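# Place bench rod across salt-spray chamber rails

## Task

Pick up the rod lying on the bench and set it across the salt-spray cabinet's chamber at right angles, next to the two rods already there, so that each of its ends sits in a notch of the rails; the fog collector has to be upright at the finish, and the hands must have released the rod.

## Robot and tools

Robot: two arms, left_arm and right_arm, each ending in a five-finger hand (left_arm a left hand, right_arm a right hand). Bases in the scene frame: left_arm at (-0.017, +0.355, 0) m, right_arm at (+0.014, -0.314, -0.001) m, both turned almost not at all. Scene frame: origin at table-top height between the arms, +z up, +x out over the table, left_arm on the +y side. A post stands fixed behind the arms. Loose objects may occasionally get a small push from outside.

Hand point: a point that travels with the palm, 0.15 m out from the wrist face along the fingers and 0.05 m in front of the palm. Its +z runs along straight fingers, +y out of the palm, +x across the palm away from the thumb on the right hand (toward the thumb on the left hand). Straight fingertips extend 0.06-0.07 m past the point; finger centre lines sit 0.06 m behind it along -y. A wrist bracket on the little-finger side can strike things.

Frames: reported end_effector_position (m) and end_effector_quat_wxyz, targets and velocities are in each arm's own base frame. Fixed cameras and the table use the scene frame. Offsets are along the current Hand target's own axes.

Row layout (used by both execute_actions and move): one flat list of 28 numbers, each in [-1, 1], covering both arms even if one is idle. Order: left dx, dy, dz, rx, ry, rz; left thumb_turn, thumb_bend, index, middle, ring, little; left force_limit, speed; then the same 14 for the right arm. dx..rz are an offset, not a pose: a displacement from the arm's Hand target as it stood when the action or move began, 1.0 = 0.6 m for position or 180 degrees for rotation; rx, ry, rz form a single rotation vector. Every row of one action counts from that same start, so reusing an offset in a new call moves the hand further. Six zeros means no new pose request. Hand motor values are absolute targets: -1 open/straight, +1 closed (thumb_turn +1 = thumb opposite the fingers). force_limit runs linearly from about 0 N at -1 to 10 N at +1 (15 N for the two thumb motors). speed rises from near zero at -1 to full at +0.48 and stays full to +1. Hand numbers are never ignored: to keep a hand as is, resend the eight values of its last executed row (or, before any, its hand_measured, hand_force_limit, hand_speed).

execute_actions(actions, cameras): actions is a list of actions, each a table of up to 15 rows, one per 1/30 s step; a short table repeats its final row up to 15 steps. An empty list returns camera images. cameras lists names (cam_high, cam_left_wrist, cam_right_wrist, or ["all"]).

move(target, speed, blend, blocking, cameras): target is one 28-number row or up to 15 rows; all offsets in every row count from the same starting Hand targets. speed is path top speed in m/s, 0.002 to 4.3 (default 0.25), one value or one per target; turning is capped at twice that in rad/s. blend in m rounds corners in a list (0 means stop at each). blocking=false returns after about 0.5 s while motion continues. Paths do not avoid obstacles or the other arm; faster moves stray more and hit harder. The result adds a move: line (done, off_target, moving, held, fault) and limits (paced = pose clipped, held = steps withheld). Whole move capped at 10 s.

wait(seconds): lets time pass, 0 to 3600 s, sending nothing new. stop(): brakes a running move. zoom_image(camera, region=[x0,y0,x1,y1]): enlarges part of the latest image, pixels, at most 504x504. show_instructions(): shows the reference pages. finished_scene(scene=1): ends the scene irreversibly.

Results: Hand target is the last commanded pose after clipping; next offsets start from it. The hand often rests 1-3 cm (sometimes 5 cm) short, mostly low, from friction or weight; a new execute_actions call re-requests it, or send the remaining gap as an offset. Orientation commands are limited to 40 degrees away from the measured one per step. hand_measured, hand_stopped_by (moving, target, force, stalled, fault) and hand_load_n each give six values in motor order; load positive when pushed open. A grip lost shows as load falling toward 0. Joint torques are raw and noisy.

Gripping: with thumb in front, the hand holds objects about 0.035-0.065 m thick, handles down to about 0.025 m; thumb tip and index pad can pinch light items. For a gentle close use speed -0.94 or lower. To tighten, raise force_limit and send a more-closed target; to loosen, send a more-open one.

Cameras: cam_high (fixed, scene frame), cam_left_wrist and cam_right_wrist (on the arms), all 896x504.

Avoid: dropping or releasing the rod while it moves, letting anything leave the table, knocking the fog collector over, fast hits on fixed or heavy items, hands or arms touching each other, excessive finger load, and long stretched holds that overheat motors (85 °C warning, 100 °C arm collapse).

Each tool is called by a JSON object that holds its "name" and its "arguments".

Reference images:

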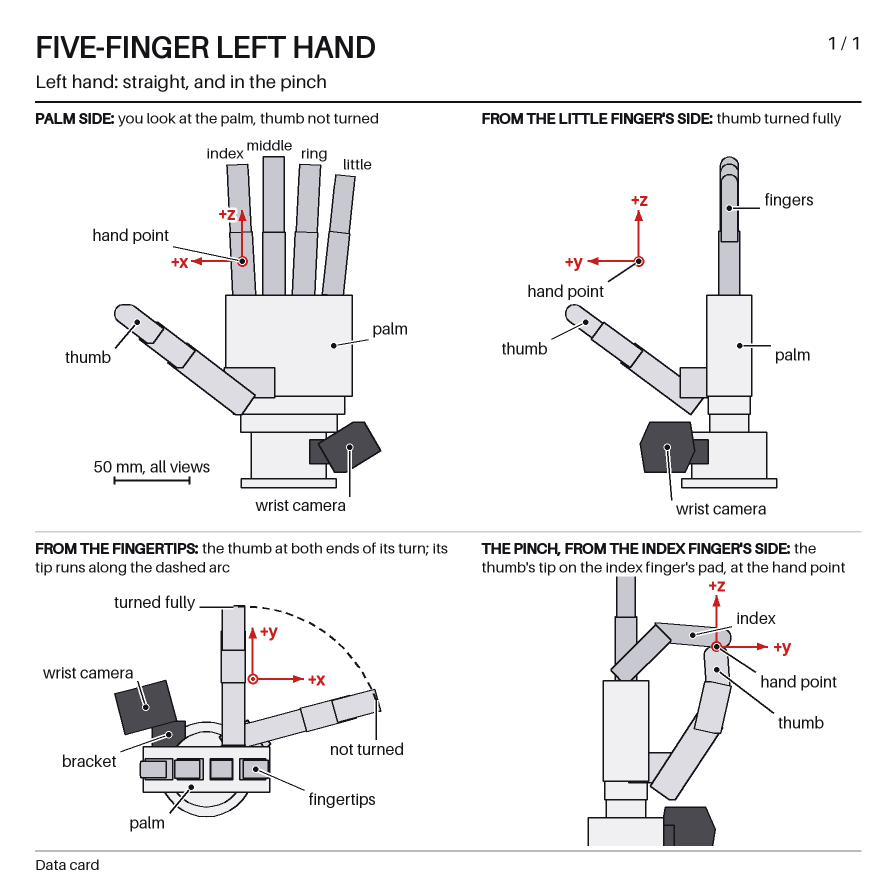

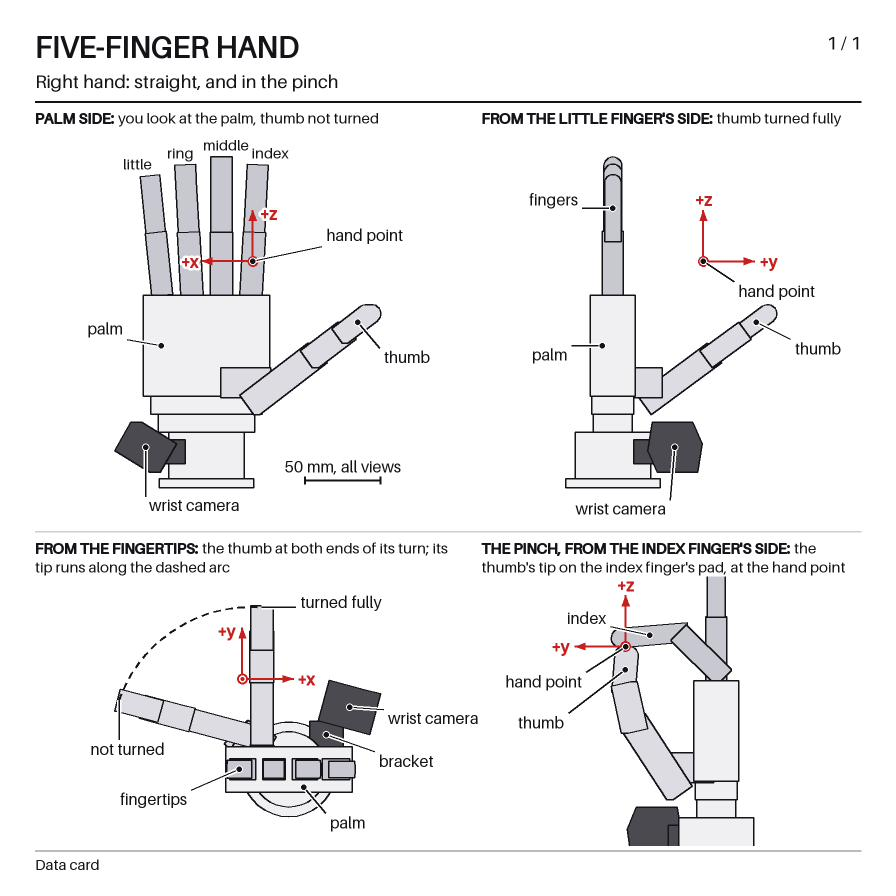

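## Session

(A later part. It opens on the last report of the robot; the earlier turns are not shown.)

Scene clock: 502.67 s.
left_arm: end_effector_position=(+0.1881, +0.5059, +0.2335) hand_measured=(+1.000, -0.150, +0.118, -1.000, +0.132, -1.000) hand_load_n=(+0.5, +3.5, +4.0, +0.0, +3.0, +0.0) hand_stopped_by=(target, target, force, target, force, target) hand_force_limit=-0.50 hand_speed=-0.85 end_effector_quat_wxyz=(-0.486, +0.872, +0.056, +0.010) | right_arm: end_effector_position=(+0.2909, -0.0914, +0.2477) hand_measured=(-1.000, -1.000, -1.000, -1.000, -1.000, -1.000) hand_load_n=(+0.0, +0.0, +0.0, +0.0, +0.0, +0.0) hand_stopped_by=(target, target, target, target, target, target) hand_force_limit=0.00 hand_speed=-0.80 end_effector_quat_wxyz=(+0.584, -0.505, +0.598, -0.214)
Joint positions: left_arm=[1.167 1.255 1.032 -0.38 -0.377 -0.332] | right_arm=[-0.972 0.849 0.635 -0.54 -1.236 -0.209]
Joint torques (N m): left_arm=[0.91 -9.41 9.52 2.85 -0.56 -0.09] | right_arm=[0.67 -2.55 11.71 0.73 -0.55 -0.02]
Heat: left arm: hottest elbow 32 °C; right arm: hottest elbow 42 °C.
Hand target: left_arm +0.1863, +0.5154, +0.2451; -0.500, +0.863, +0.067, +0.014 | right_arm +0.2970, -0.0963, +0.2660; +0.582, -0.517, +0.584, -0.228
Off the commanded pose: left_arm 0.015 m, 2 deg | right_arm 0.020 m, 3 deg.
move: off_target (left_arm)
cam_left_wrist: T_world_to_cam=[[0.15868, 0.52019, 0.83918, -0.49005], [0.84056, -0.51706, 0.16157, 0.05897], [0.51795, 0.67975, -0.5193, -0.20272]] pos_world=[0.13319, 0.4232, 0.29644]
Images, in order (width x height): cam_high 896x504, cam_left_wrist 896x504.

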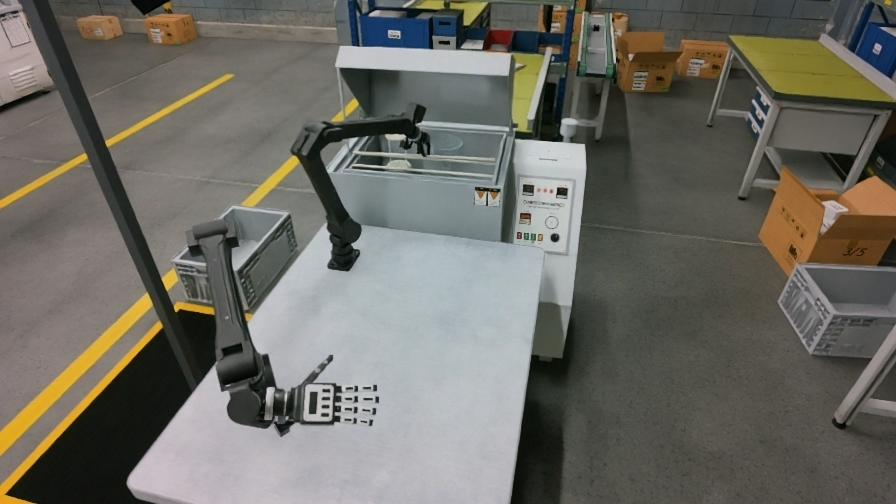

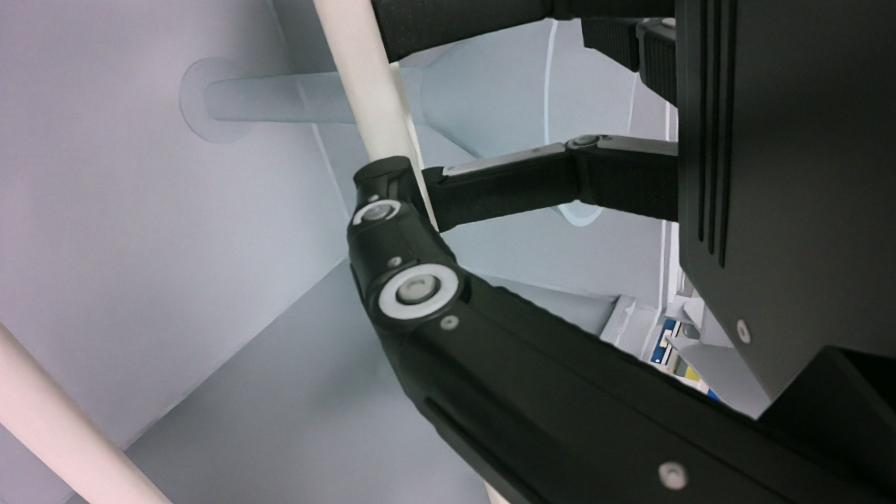

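{"name": "move", "arguments": {"target": [0.0045,0.0338,0.0092,-0.0019,0.0171,0.0077,1,-0.15,0.2,-1,0.2,-1,-0.5,-0.85,0,0,0,0,0,0,-1,-1,-1,-1,-1,-1,0,-0.8], "speed": 0.06, "cameras": ["cam_left_wrist", "cam_high"]}}

{"name": "zoom_image", "arguments": {"camera": "cam_high", "region": [340, 130, 400, 180]}}

{"name": "zoom_image", "arguments": {"camera": "cam_high", "region": [450, 140, 510, 190]}}

{"name": "zoom_image", "arguments": {"camera": "cam_left_wrist", "region": [200, 0, 504, 504]}}

Scene clock: 555.20 s.
left_arm: end_effector_position=(+0.1938, +0.5039, +0.2194) hand_measured=(+1.000, -0.150, +0.118, -1.000, +0.132, -1.000) hand_load_n=(+0.5, +2.0, +2.5, +0.0, +1.5, +0.0) hand_stopped_by=(target, target, force, target, force, target) hand_force_limit=-0.50 hand_speed=-0.85 end_effector_quat_wxyz=(-0.490, +0.870, +0.044, +0.031) | right_arm: end_effector_position=(+0.2909, -0.0914, +0.2477) hand_measured=(-1.000, -1.000, -1.000, -1.000, -1.000, -1.000) hand_load_n=(+0.0, +0.0, +0.0, +0.0, +0.0, +0.0) hand_stopped_by=(target, target, target, target, target, target) hand_force_limit=0.00 hand_speed=-0.80 end_effector_quat_wxyz=(+0.584, -0.505, +0.598, -0.214)
Joint positions: left_arm=[1.174 1.255 0.983 -0.307 -0.326 -0.32] | right_arm=[-0.972 0.849 0.635 -0.54 -1.236 -0.209]
Joint torques (N m): left_arm=[1.32 -8.7 8.88 2.77 -0.21 0.07] | right_arm=[0.79 -2.43 11.7 0.75 -0.55 -0.02]
Heat: left arm: hottest elbow 33 °C; right arm: hottest elbow 43 °C.
Hand target: left_arm +0.1914, +0.5105, +0.2251; -0.499, +0.865, +0.043, +0.032 | right_arm +0.2970, -0.0963, +0.2660; +0.582, -0.517, +0.584, -0.228
Off the commanded pose: left_arm 0.009 m, 1 deg | right_arm 0.020 m, 3 deg.
move: done
cam_left_wrist: T_world_to_cam=[[0.15816, 0.50398, 0.84911, -0.47206], [0.81415, -0.55313, 0.17666, 0.07549], [0.5587, 0.66336, -0.49779, -0.216]] pos_world=[0.13388, 0.42296, 0.27997]
Images, in order (width x height): cam_high 896x504, cam_left_wrist 896x504.

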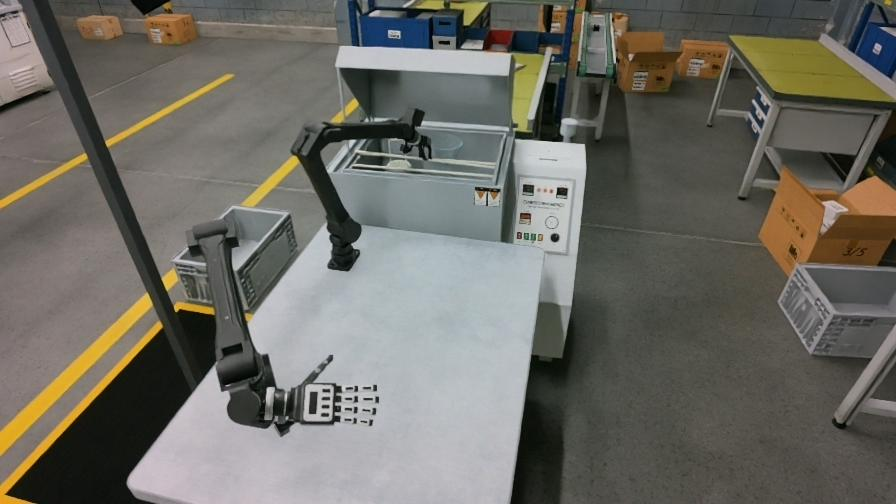

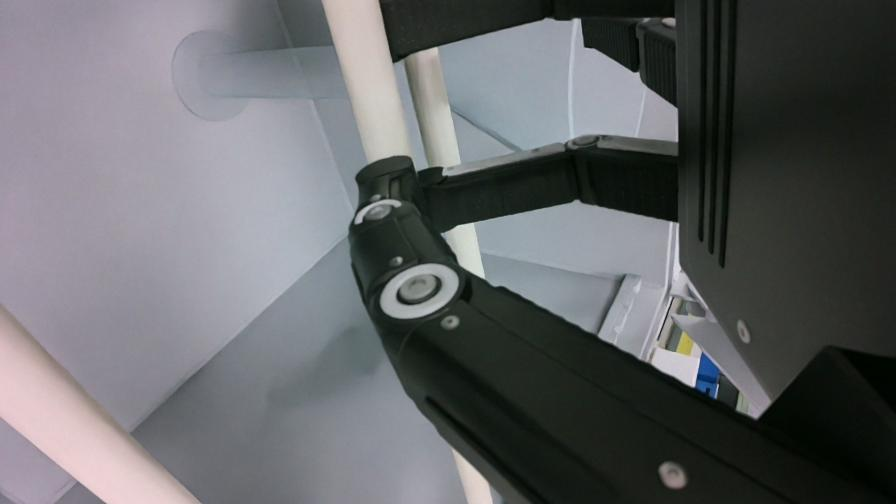

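Scaled by 8.400.

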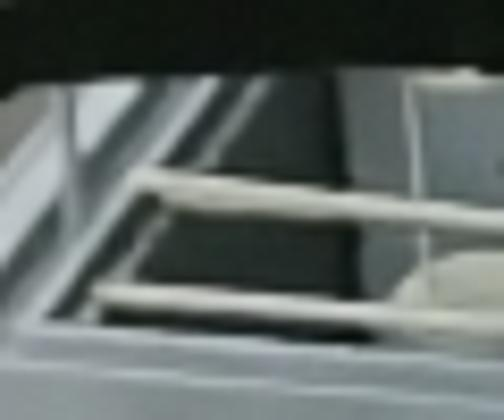

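Scaled by 8.400.

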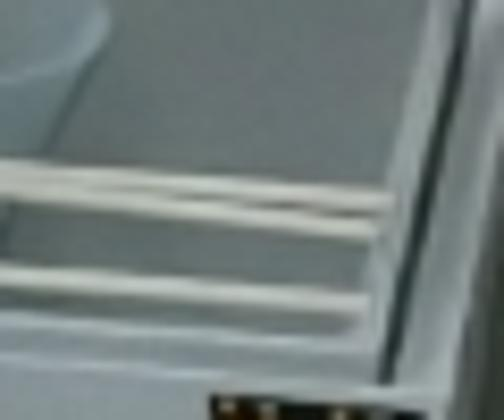

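Scaled by 1.000.

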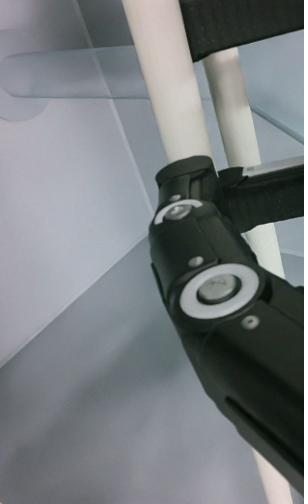

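{"name": "zoom_image", "arguments": {"camera": "cam_left_wrist", "region": [310, 0, 510, 200]}}

{"name": "zoom_image", "arguments": {"camera": "cam_left_wrist", "region": [400, 200, 520, 300]}}

{"name": "zoom_image", "arguments": {"camera": "cam_left_wrist", "region": [420, 404, 520, 504]}}

{"name": "zoom_image", "arguments": {"camera": "cam_left_wrist", "region": [0, 290, 214, 504]}}

Scaled by 2.520.

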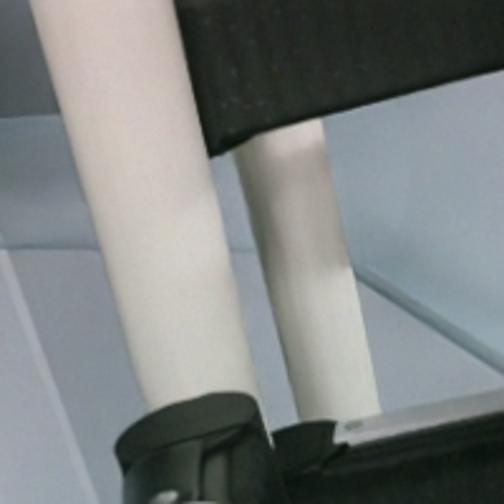

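Scaled by 4.200.

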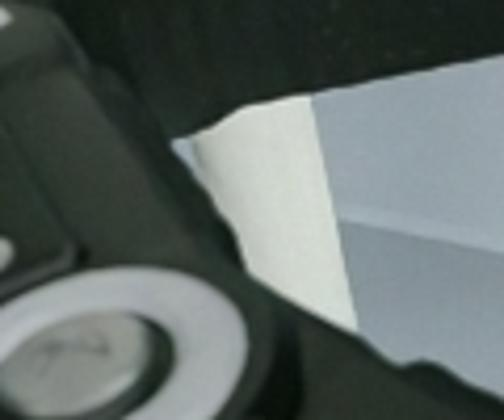

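Scaled by 5.040.

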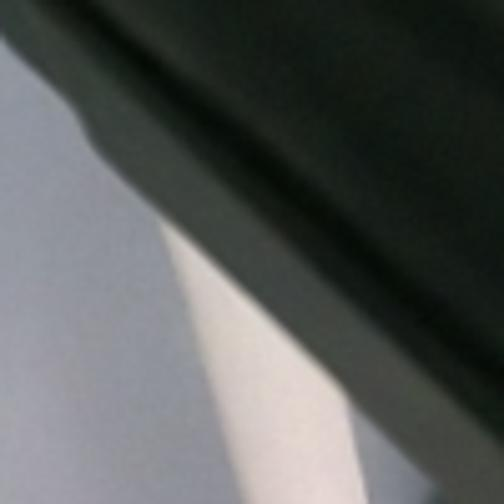

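Scaled by 2.355.

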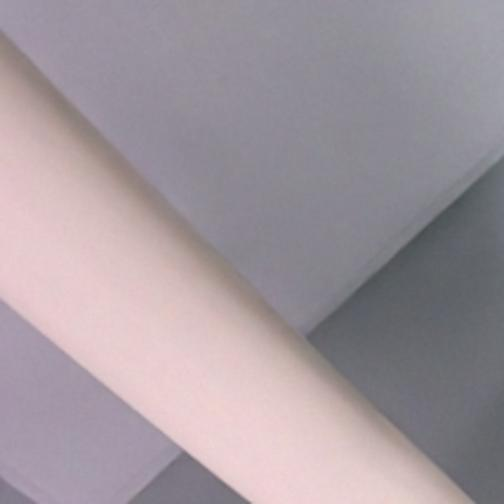

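{"name": "move", "arguments": {"target": [[0.0074,-0.0645,-0.0375,0,0,0,1,-0.15,0.2,-1,0.2,-1,-0.5,-0.85,0,0,0,0,0,0,-1,-1,-1,-1,-1,-1,0,-0.8],[0.0138,-0.042,-0.0748,-0.0016,0.0165,-0.0121,1,-0.15,0.35,-1,0.35,-1,-0.2,-0.9,0,0,0,0,0,0,-1,-1,-1,-1,-1,-1,0,-0.8]], "speed": 0.06, "cameras": ["cam_left_wrist", "cam_high"]}}

{"name": "zoom_image", "arguments": {"camera": "cam_high", "region": [340, 120, 400, 180]}}

{"name": "zoom_image", "arguments": {"camera": "cam_high", "region": [450, 130, 510, 190]}}

{"name": "zoom_image", "arguments": {"camera": "cam_left_wrist", "region": [200, 0, 504, 304]}}

{"name": "zoom_image", "arguments": {"camera": "cam_left_wrist", "region": [400, 354, 550, 504]}}

Scene clock: 613.60 s.
left_arm: end_effector_position=(+0.1958, +0.4832, +0.2545) hand_measured=(+1.000, -0.152, +0.134, -1.000, +0.148, -1.000) hand_load_n=(+0.5, +5.0, +4.5, +0.0, +4.0, +0.0) hand_stopped_by=(target, target, force, target, force, target) hand_force_limit=-0.20 hand_speed=-0.90 end_effector_quat_wxyz=(-0.486, +0.871, +0.038, +0.054) | right_arm: end_effector_position=(+0.2909, -0.0914, +0.2477) hand_measured=(-1.000, -1.000, -1.000, -1.000, -1.000, -1.000) hand_load_n=(+0.0, +0.0, +0.0, +0.0, +0.0, +0.0) hand_stopped_by=(target, target, target, target, target, target) hand_force_limit=0.00 hand_speed=-0.80 end_effector_quat_wxyz=(+0.584, -0.505, +0.598, -0.214)
Joint positions: left_arm=[1.174 1.179 1.011 -0.406 -0.28 -0.332] | right_arm=[-0.972 0.849 0.635 -0.54 -1.236 -0.209]
Joint torques (N m): left_arm=[0.97 -9.82 9.44 2.18 -0.23 -0.17] | right_arm=[0.62 -2.61 11.75 0.8 -0.55 -0.03]
Heat: left arm: hottest elbow 31 °C; right arm: hottest elbow 44 °C.
Hand target: left_arm +0.1965, +0.4845, +0.2701; -0.497, +0.864, +0.047, +0.064 | right_arm +0.2970, -0.0963, +0.2660; +0.582, -0.517, +0.584, -0.228
Off the commanded pose: left_arm 0.016 m, 2 deg | right_arm 0.020 m, 3 deg.
move: off_target (left_arm); target 2's new numbers were sent with left_arm's hand 0.016 m and 2 deg from that target
cam_left_wrist: T_world_to_cam=[[0.14481, 0.50319, 0.85196, -0.48946], [0.78862, -0.57872, 0.20776, 0.06565], [0.59759, 0.64179, -0.48063, -0.18736]] pos_world=[0.13107, 0.40453, 0.31331]
Images, in order (width x height): cam_high 896x504, cam_left_wrist 896x504.

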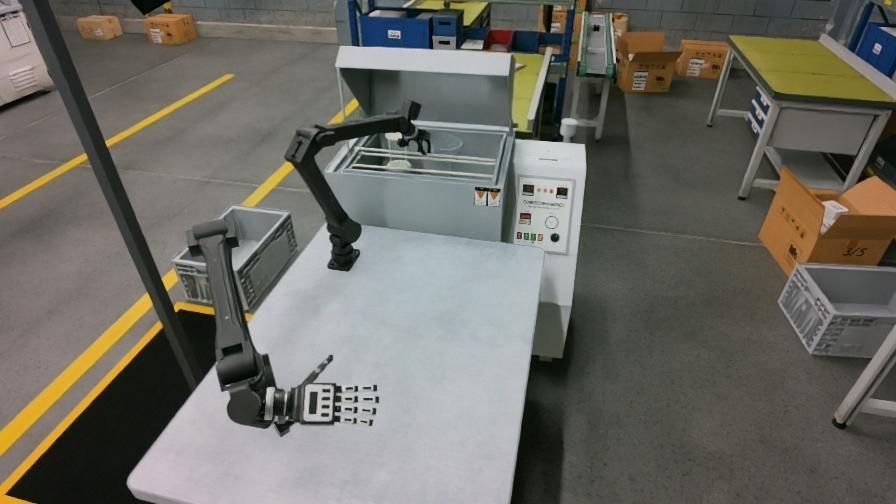

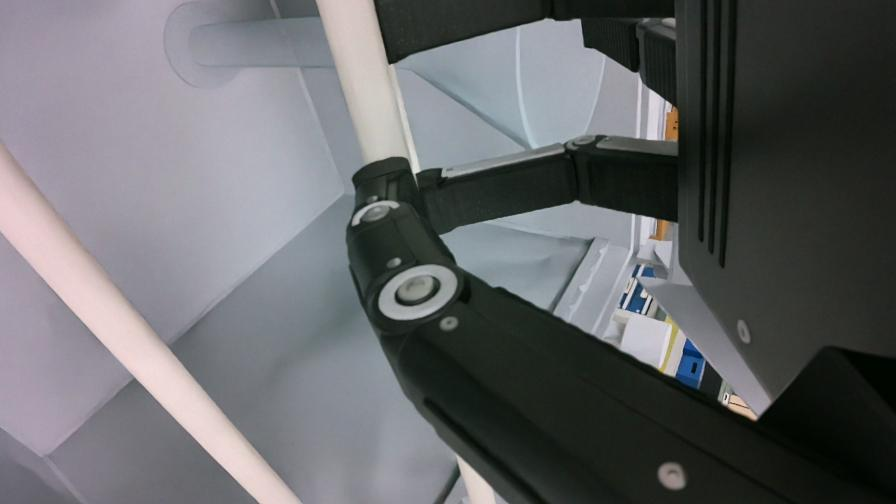

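Scaled by 8.400.

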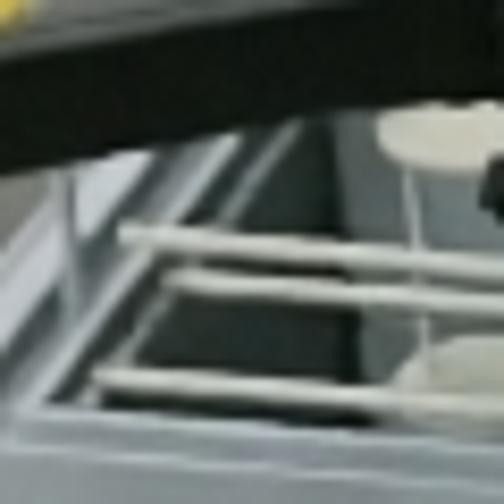

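Scaled by 8.400.

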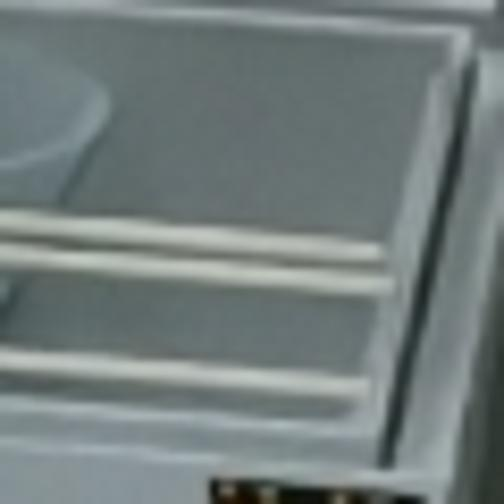

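Scaled by 1.658.

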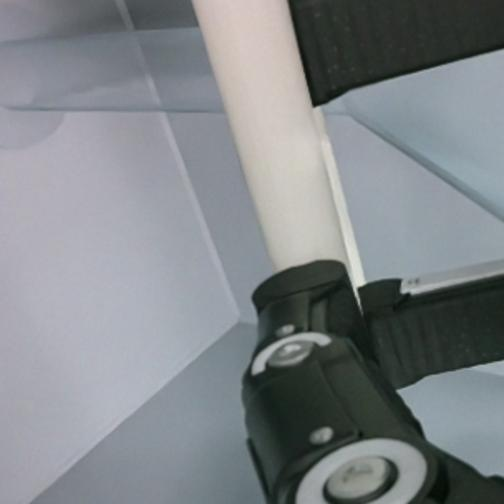

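Scaled by 3.360.

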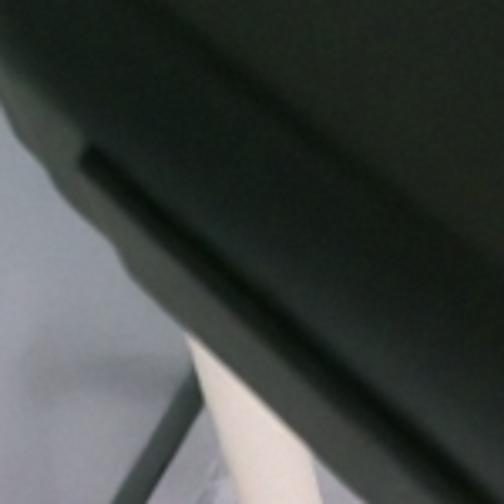

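{"name": "move", "arguments": {"target": [-0.0113,0.049,0.0498,-0.0002,-0.0014,0.0062,1,-0.15,0.35,-1,0.35,-1,-0.2,-0.9,0,0,0,0,0,0,-1,-1,-1,-1,-1,-1,0,-0.8], "speed": 0.06, "cameras": ["cam_left_wrist", "cam_high"]}}

{"name": "zoom_image", "arguments": {"camera": "cam_high", "region": [340, 120, 400, 180]}}

{"name": "zoom_image", "arguments": {"camera": "cam_high", "region": [450, 130, 510, 190]}}

{"name": "zoom_image", "arguments": {"camera": "cam_left_wrist", "region": [300, 0, 500, 200]}}

{"name": "zoom_image", "arguments": {"camera": "cam_left_wrist", "region": [400, 354, 550, 504]}}

{"name": "zoom_image", "arguments": {"camera": "cam_left_wrist", "region": [0, 204, 300, 504]}}

Scene clock: 657.63 s.
left_arm: end_effector_position=(+0.1977, +0.4870, +0.2171) hand_measured=(+1.000, -0.152, +0.134, -1.000, +0.148, -1.000) hand_load_n=(+1.0, +3.5, +2.5, +0.0, +3.5, +0.0) hand_stopped_by=(target, target, force, target, force, target) hand_force_limit=-0.20 hand_speed=-0.90 end_effector_quat_wxyz=(-0.483, +0.873, +0.037, +0.054) | right_arm: end_effector_position=(+0.2909, -0.0914, +0.2477) hand_measured=(-1.000, -1.000, -1.000, -1.000, -1.000, -1.000) hand_load_n=(+0.0, +0.0, +0.0, +0.0, +0.0, +0.0) hand_stopped_by=(target, target, target, target, target, target) hand_force_limit=0.00 hand_speed=-0.80 end_effector_quat_wxyz=(+0.584, -0.505, +0.598, -0.214)
Joint positions: left_arm=[1.174 1.216 0.945 -0.31 -0.277 -0.332] | right_arm=[-0.972 0.849 0.635 -0.54 -1.236 -0.209]
Joint torques (N m): left_arm=[1.67 -9.52 9.39 3.11 -0.27 0.06] | right_arm=[0.56 -2.37 11.77 0.8 -0.57 -0.03]
Heat: left arm: hottest elbow 31 °C; right arm: hottest elbow 44 °C.
Hand target: left_arm +0.1960, +0.4955, +0.2290; -0.497, +0.865, +0.039, +0.057 | right_arm +0.2970, -0.0963, +0.2660; +0.582, -0.517, +0.584, -0.228
Off the commanded pose: left_arm 0.015 m, 2 deg | right_arm 0.020 m, 3 deg.
move: off_target (left_arm)
cam_left_wrist: T_world_to_cam=[[0.14705, 0.50936, 0.8479, -0.46235], [0.7879, -0.57856, 0.21091, 0.07344], [0.59799, 0.63705, -0.4864, -0.20542]] pos_world=[0.13297, 0.40885, 0.27663]
Images, in order (width x height): cam_high 896x504, cam_left_wrist 896x504.

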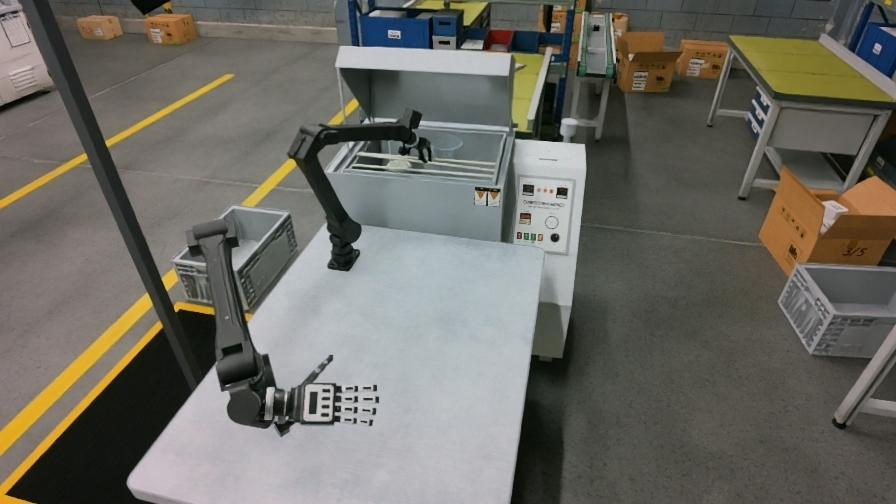

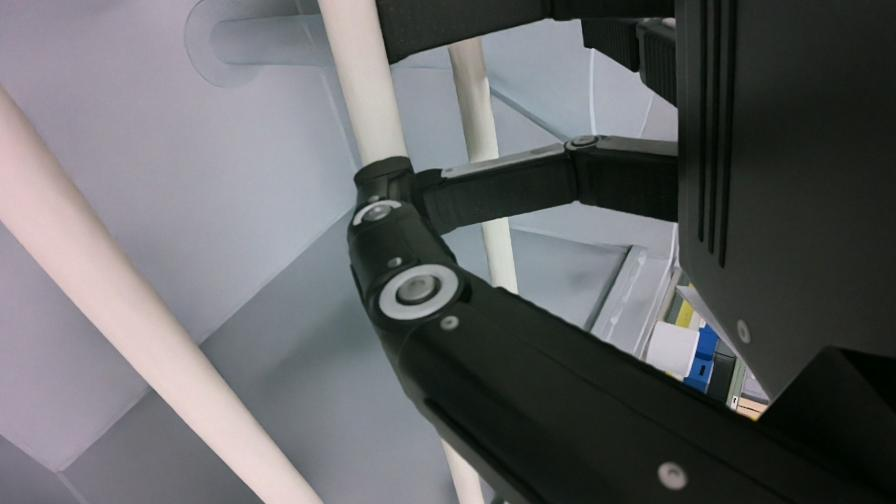

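Scaled by 8.400.

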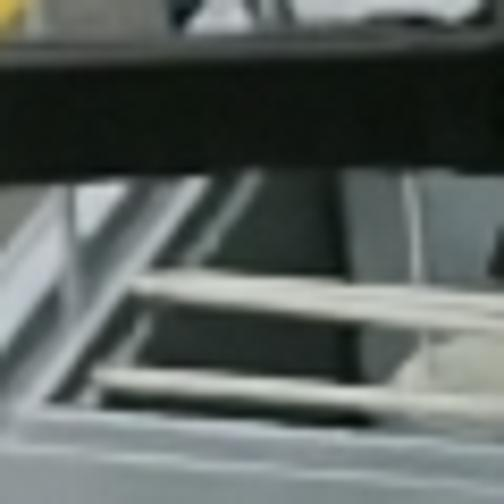

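Scaled by 8.400.

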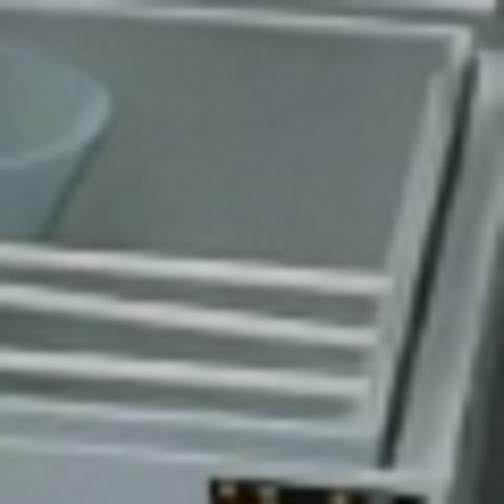

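Scaled by 2.520.

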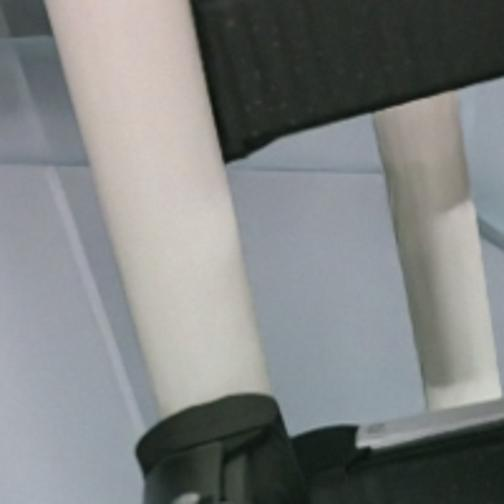

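Scaled by 3.360.

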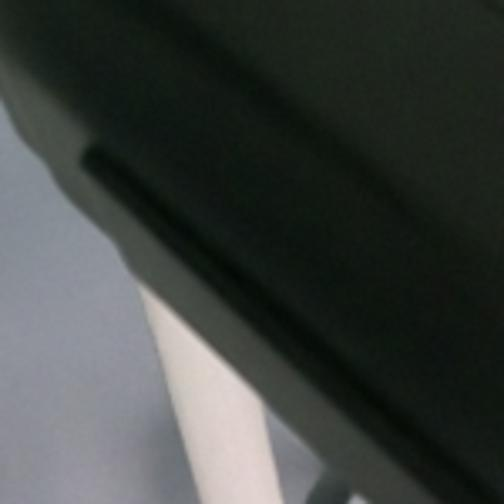

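Scaled by 1.680.

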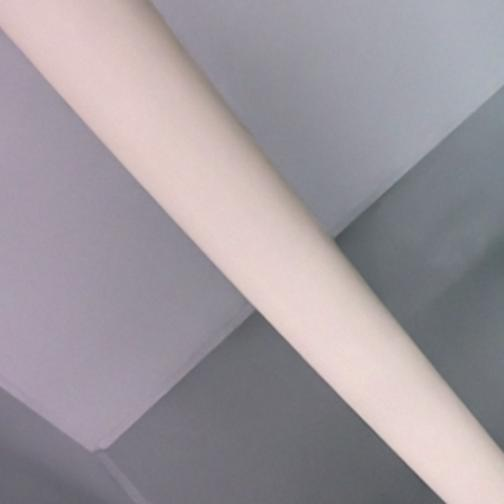

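{"name": "move", "arguments": {"target": [0.005,-0.0297,-0.0212,0.002,-0.0095,-0.0137,1,-0.15,0.35,-1,0.35,-1,-0.2,-0.9,0,0,0,0,0,0,-1,-1,-1,-1,-1,-1,0,-0.8], "speed": 0.06, "cameras": ["cam_left_wrist", "cam_high"]}}

{"name": "zoom_image", "arguments": {"camera": "cam_high", "region": [340, 120, 400, 180]}}

{"name": "zoom_image", "arguments": {"camera": "cam_high", "region": [450, 130, 510, 190]}}

{"name": "zoom_image", "arguments": {"camera": "cam_left_wrist", "region": [300, 0, 500, 200]}}

{"name": "zoom_image", "arguments": {"camera": "cam_left_wrist", "region": [400, 354, 550, 504]}}

{"name": "zoom_image", "arguments": {"camera": "cam_left_wrist", "region": [0, 204, 300, 504]}}

Scene clock: 687.93 s.
left_arm: end_effector_position=(+0.1959, +0.4840, +0.2165) hand_measured=(+1.000, -0.152, +0.134, -1.000, +0.148, -1.000) hand_load_n=(+0.0, +2.5, +0.0, +0.0, +6.5, +0.0) hand_stopped_by=(target, target, force, target, force, target) hand_force_limit=-0.20 hand_speed=-0.90 end_effector_quat_wxyz=(-0.475, +0.877, +0.056, +0.050) | right_arm: end_effector_position=(+0.2909, -0.0914, +0.2477) hand_measured=(-1.000, -1.000, -1.000, -1.000, -1.000, -1.000) hand_load_n=(+0.0, +0.0, +0.0, +0.0, +0.0, +0.0) hand_stopped_by=(target, target, target, target, target, target) hand_force_limit=0.00 hand_speed=-0.80 end_effector_quat_wxyz=(+0.584, -0.505, +0.598, -0.214)
Joint positions: left_arm=[1.169 1.214 0.951 -0.343 -0.301 -0.37] | right_arm=[-0.972 0.849 0.635 -0.54 -1.236 -0.209]
Joint torques (N m): left_arm=[0.85 -10.81 12.05 1.52 -0.91 -0.06] | right_arm=[0.73 -2.78 11.75 0.75 -0.54 -0.05]
Heat: left arm: hottest elbow 30 °C; right arm: hottest elbow 44 °C.
Hand target: left_arm +0.1960, +0.4934, +0.2511; -0.498, +0.863, +0.065, +0.055 | right_arm +0.2970, -0.0963, +0.2660; +0.582, -0.517, +0.584, -0.228
Off the commanded pose: left_arm 0.036 m, 3 deg | right_arm 0.020 m, 3 deg.
move: off_target (left_arm)
cam_left_wrist: T_world_to_cam=[[0.11962, 0.53019, 0.8394, -0.46289], [0.80554, -0.54603, 0.2301, 0.04991], [0.58034, 0.64865, -0.49241, -0.20356]] pos_world=[0.1333, 0.40471, 0.27683]
Images, in order (width x height): cam_high 896x504, cam_left_wrist 896x504.

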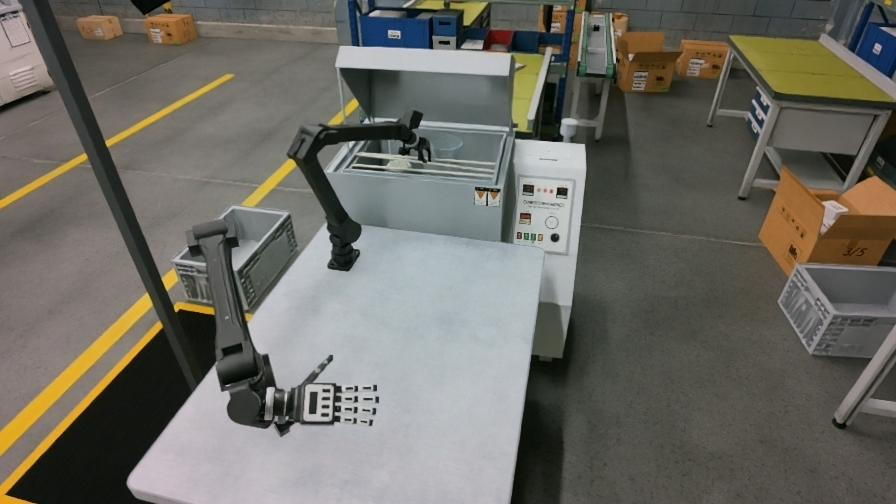

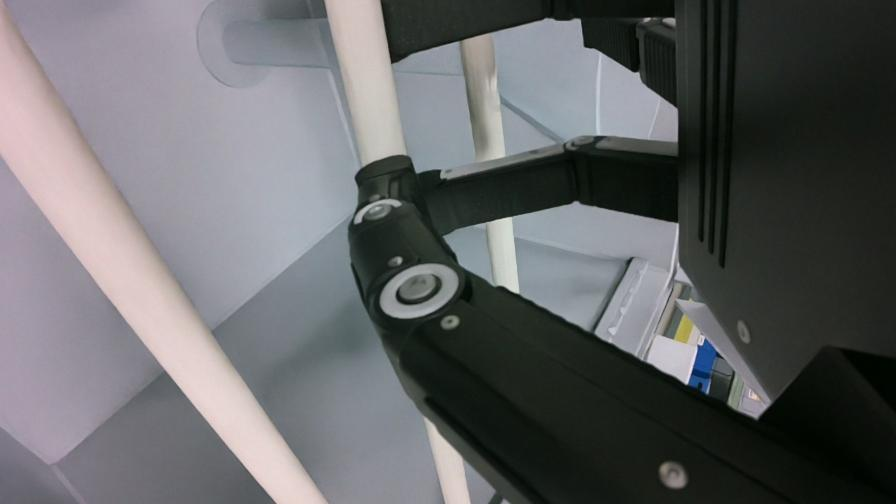

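Scaled by 8.400.

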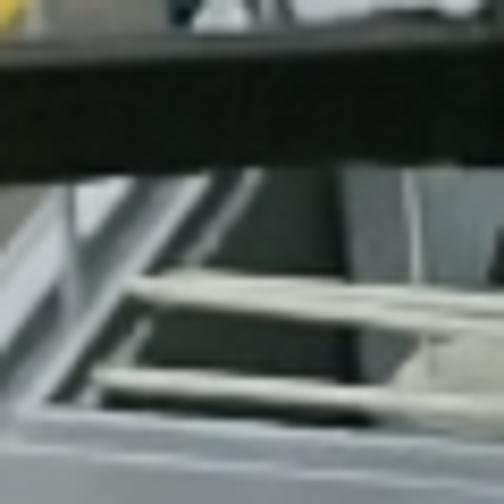

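Scaled by 8.400.

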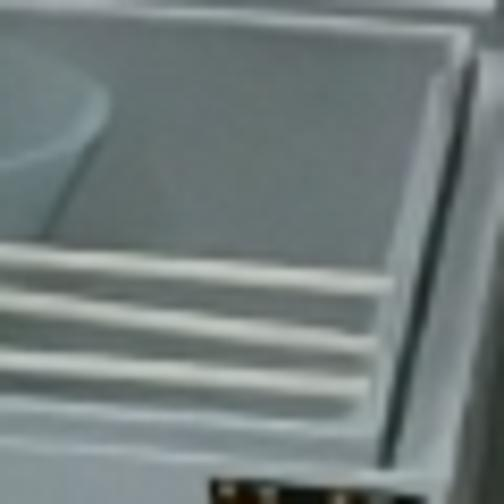

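Scaled by 2.520.

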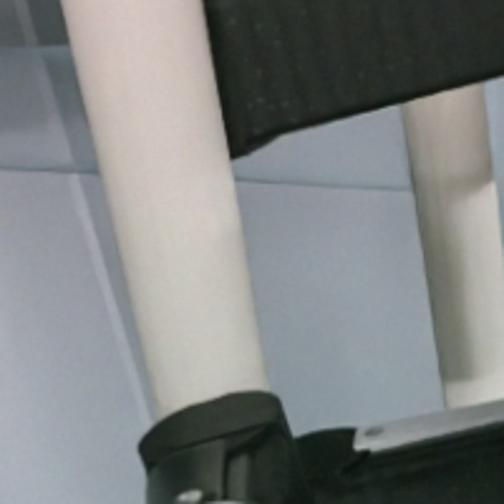

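Scaled by 3.360.

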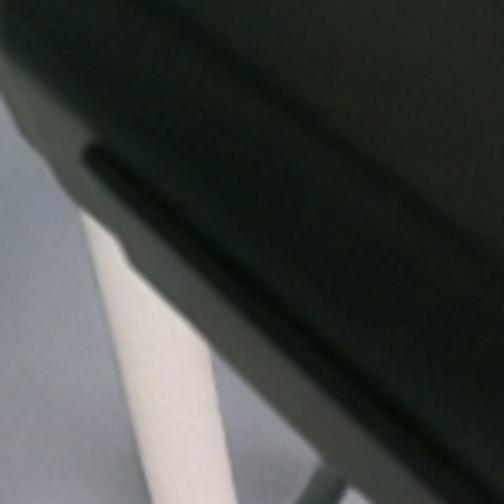

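Scaled by 1.680.

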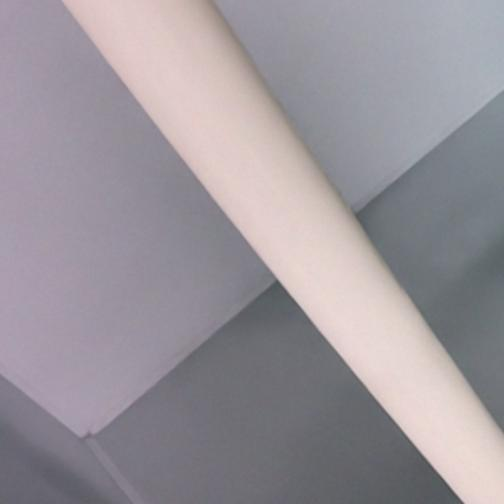

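{"name": "zoom_image", "arguments": {"camera": "cam_left_wrist", "region": [560, 220, 760, 400]}}

{"name": "zoom_image", "arguments": {"camera": "cam_high", "region": [345, 145, 375, 170]}}

{"name": "zoom_image", "arguments": {"camera": "cam_high", "region": [480, 155, 510, 180]}}

Scaled by 2.520.

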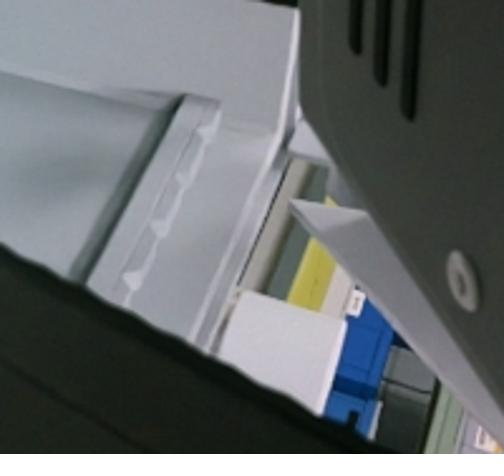

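Scaled by 16.800.

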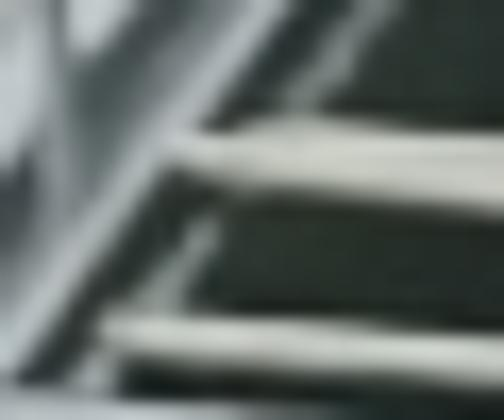

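Scaled by 16.800.

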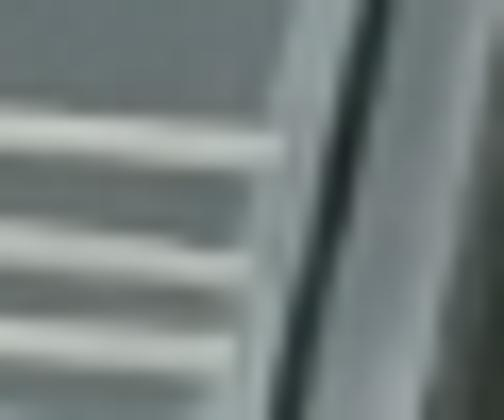

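{"name": "move", "arguments": {"target": [0,-0.0215,-0.0125,0,0,0,1,-0.15,0.35,-1,0.35,-1,-0.2,-0.9,0,0,0,0,0,0,-1,-1,-1,-1,-1,-1,0,-0.8], "speed": 0.06, "cameras": ["cam_left_wrist", "cam_high"]}}

{"name": "zoom_image", "arguments": {"camera": "cam_high", "region": [345, 140, 375, 170]}}

{"name": "zoom_image", "arguments": {"camera": "cam_high", "region": [480, 150, 510, 180]}}

{"name": "zoom_image", "arguments": {"camera": "cam_left_wrist", "region": [300, 0, 500, 200]}}

{"name": "zoom_image", "arguments": {"camera": "cam_left_wrist", "region": [400, 354, 550, 504]}}

{"name": "zoom_image", "arguments": {"camera": "cam_left_wrist", "region": [0, 204, 300, 504]}}

Scene clock: 732.83 s.
left_arm: end_effector_position=(+0.1934, +0.4828, +0.2324) hand_measured=(+1.000, -0.150, +0.134, -1.000, +0.148, -1.000) hand_load_n=(+0.0, +0.0, +0.0, +0.0, +0.0, +0.0) hand_stopped_by=(target, target, force, target, force, target) hand_force_limit=-0.20 hand_speed=-0.90 end_effector_quat_wxyz=(-0.476, +0.876, +0.059, +0.047) | right_arm: end_effector_position=(+0.2909, -0.0914, +0.2477) hand_measured=(-1.000, -1.000, -1.000, -1.000, -1.000, -1.000) hand_load_n=(-0.5, +0.0, +0.0, +0.0, -0.5, +0.0) hand_stopped_by=(target, target, target, target, target, target) hand_force_limit=0.00 hand_speed=-0.80 end_effector_quat_wxyz=(+0.584, -0.505, +0.598, -0.214)
Joint positions: left_arm=[1.17 1.197 0.98 -0.389 -0.309 -0.373] | right_arm=[-0.972 0.849 0.635 -0.54 -1.236 -0.209]
Joint torques (N m): left_arm=[1.38 -9.17 12.38 1.76 -0.46 0.04] | right_arm=[0.73 -2.67 11.75 0.77 -0.55 -0.02]
Heat: left arm: hottest elbow 33 °C; right arm: hottest elbow 45 °C.
Hand target: left_arm +0.1935, +0.4934, +0.2658; -0.498, +0.863, +0.066, +0.055 | right_arm +0.2970, -0.0963, +0.2660; +0.582, -0.517, +0.584, -0.228
Off the commanded pose: left_arm 0.035 m, 3 deg | right_arm 0.020 m, 3 deg.
move: off_target (left_arm)
cam_left_wrist: T_world_to_cam=[[0.11671, 0.53017, 0.83982, -0.47478], [0.81063, -0.5394, 0.22786, 0.044], [0.57381, 0.65419, -0.49273, -0.19496]] pos_world=[0.13162, 0.40299, 0.29263]
Images, in order (width x height): cam_high 896x504, cam_left_wrist 896x504.

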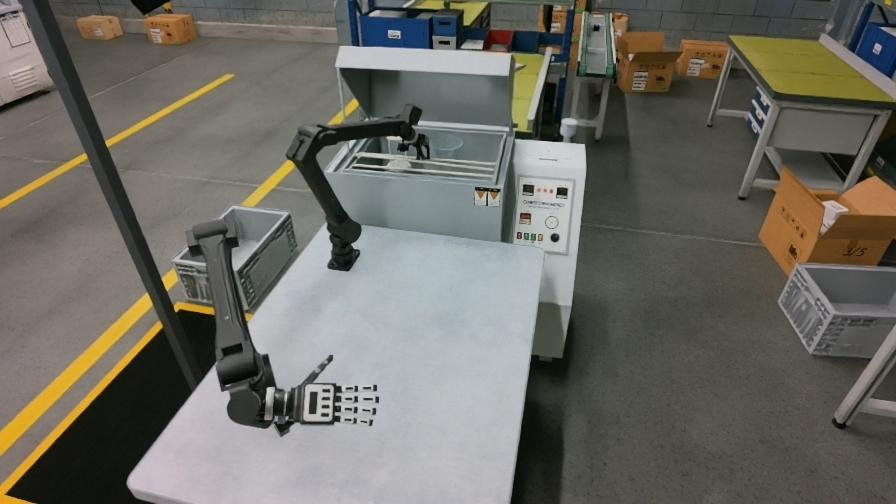

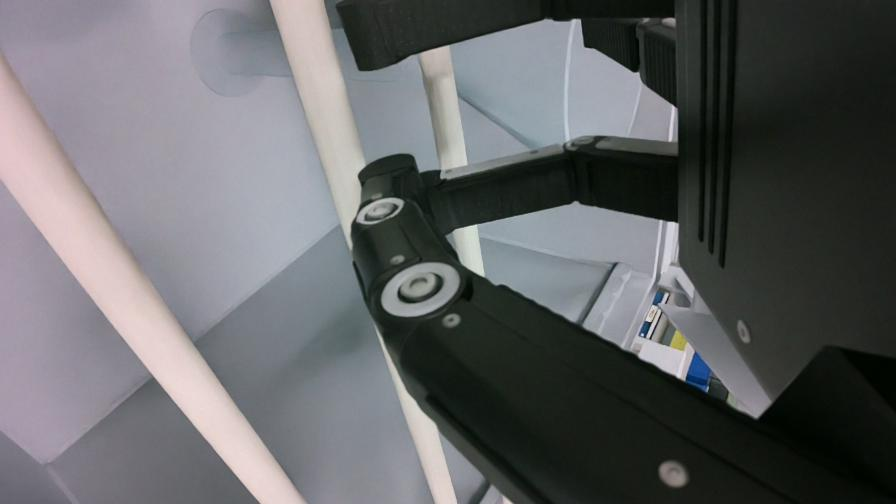

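Scaled by 16.800.

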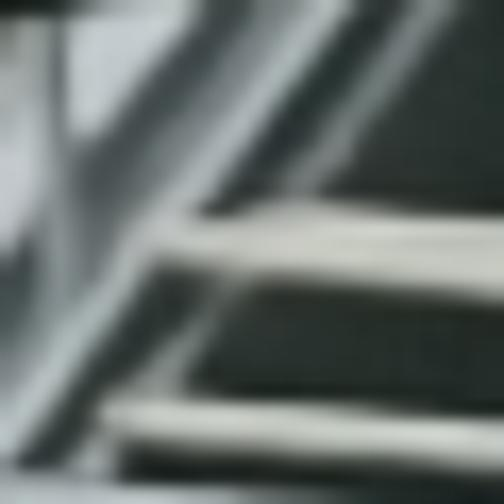

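Scaled by 16.800.

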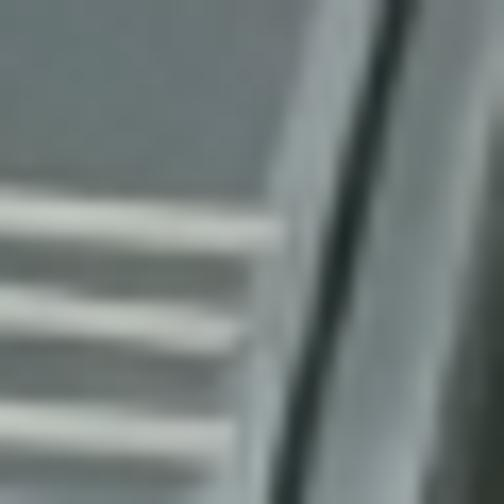

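Scaled by 2.520.

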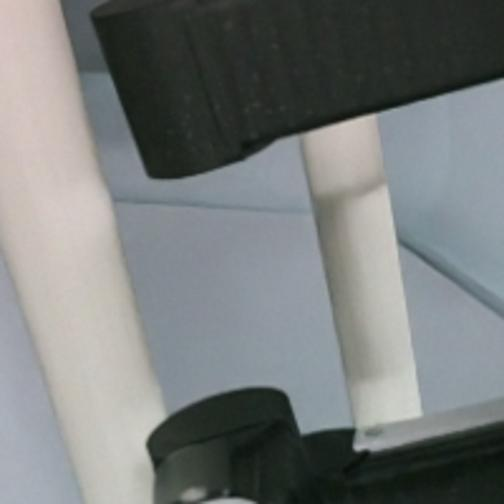

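Scaled by 3.360.

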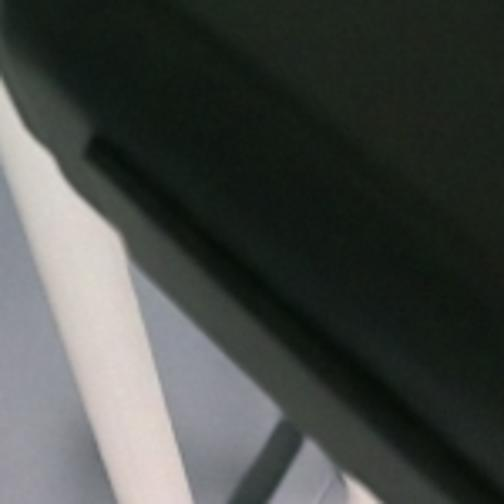

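Scaled by 1.680.

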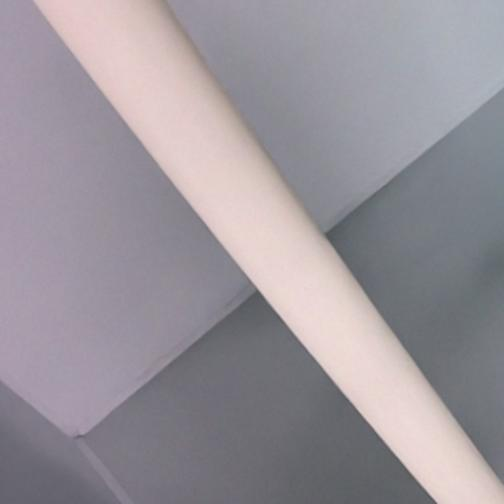

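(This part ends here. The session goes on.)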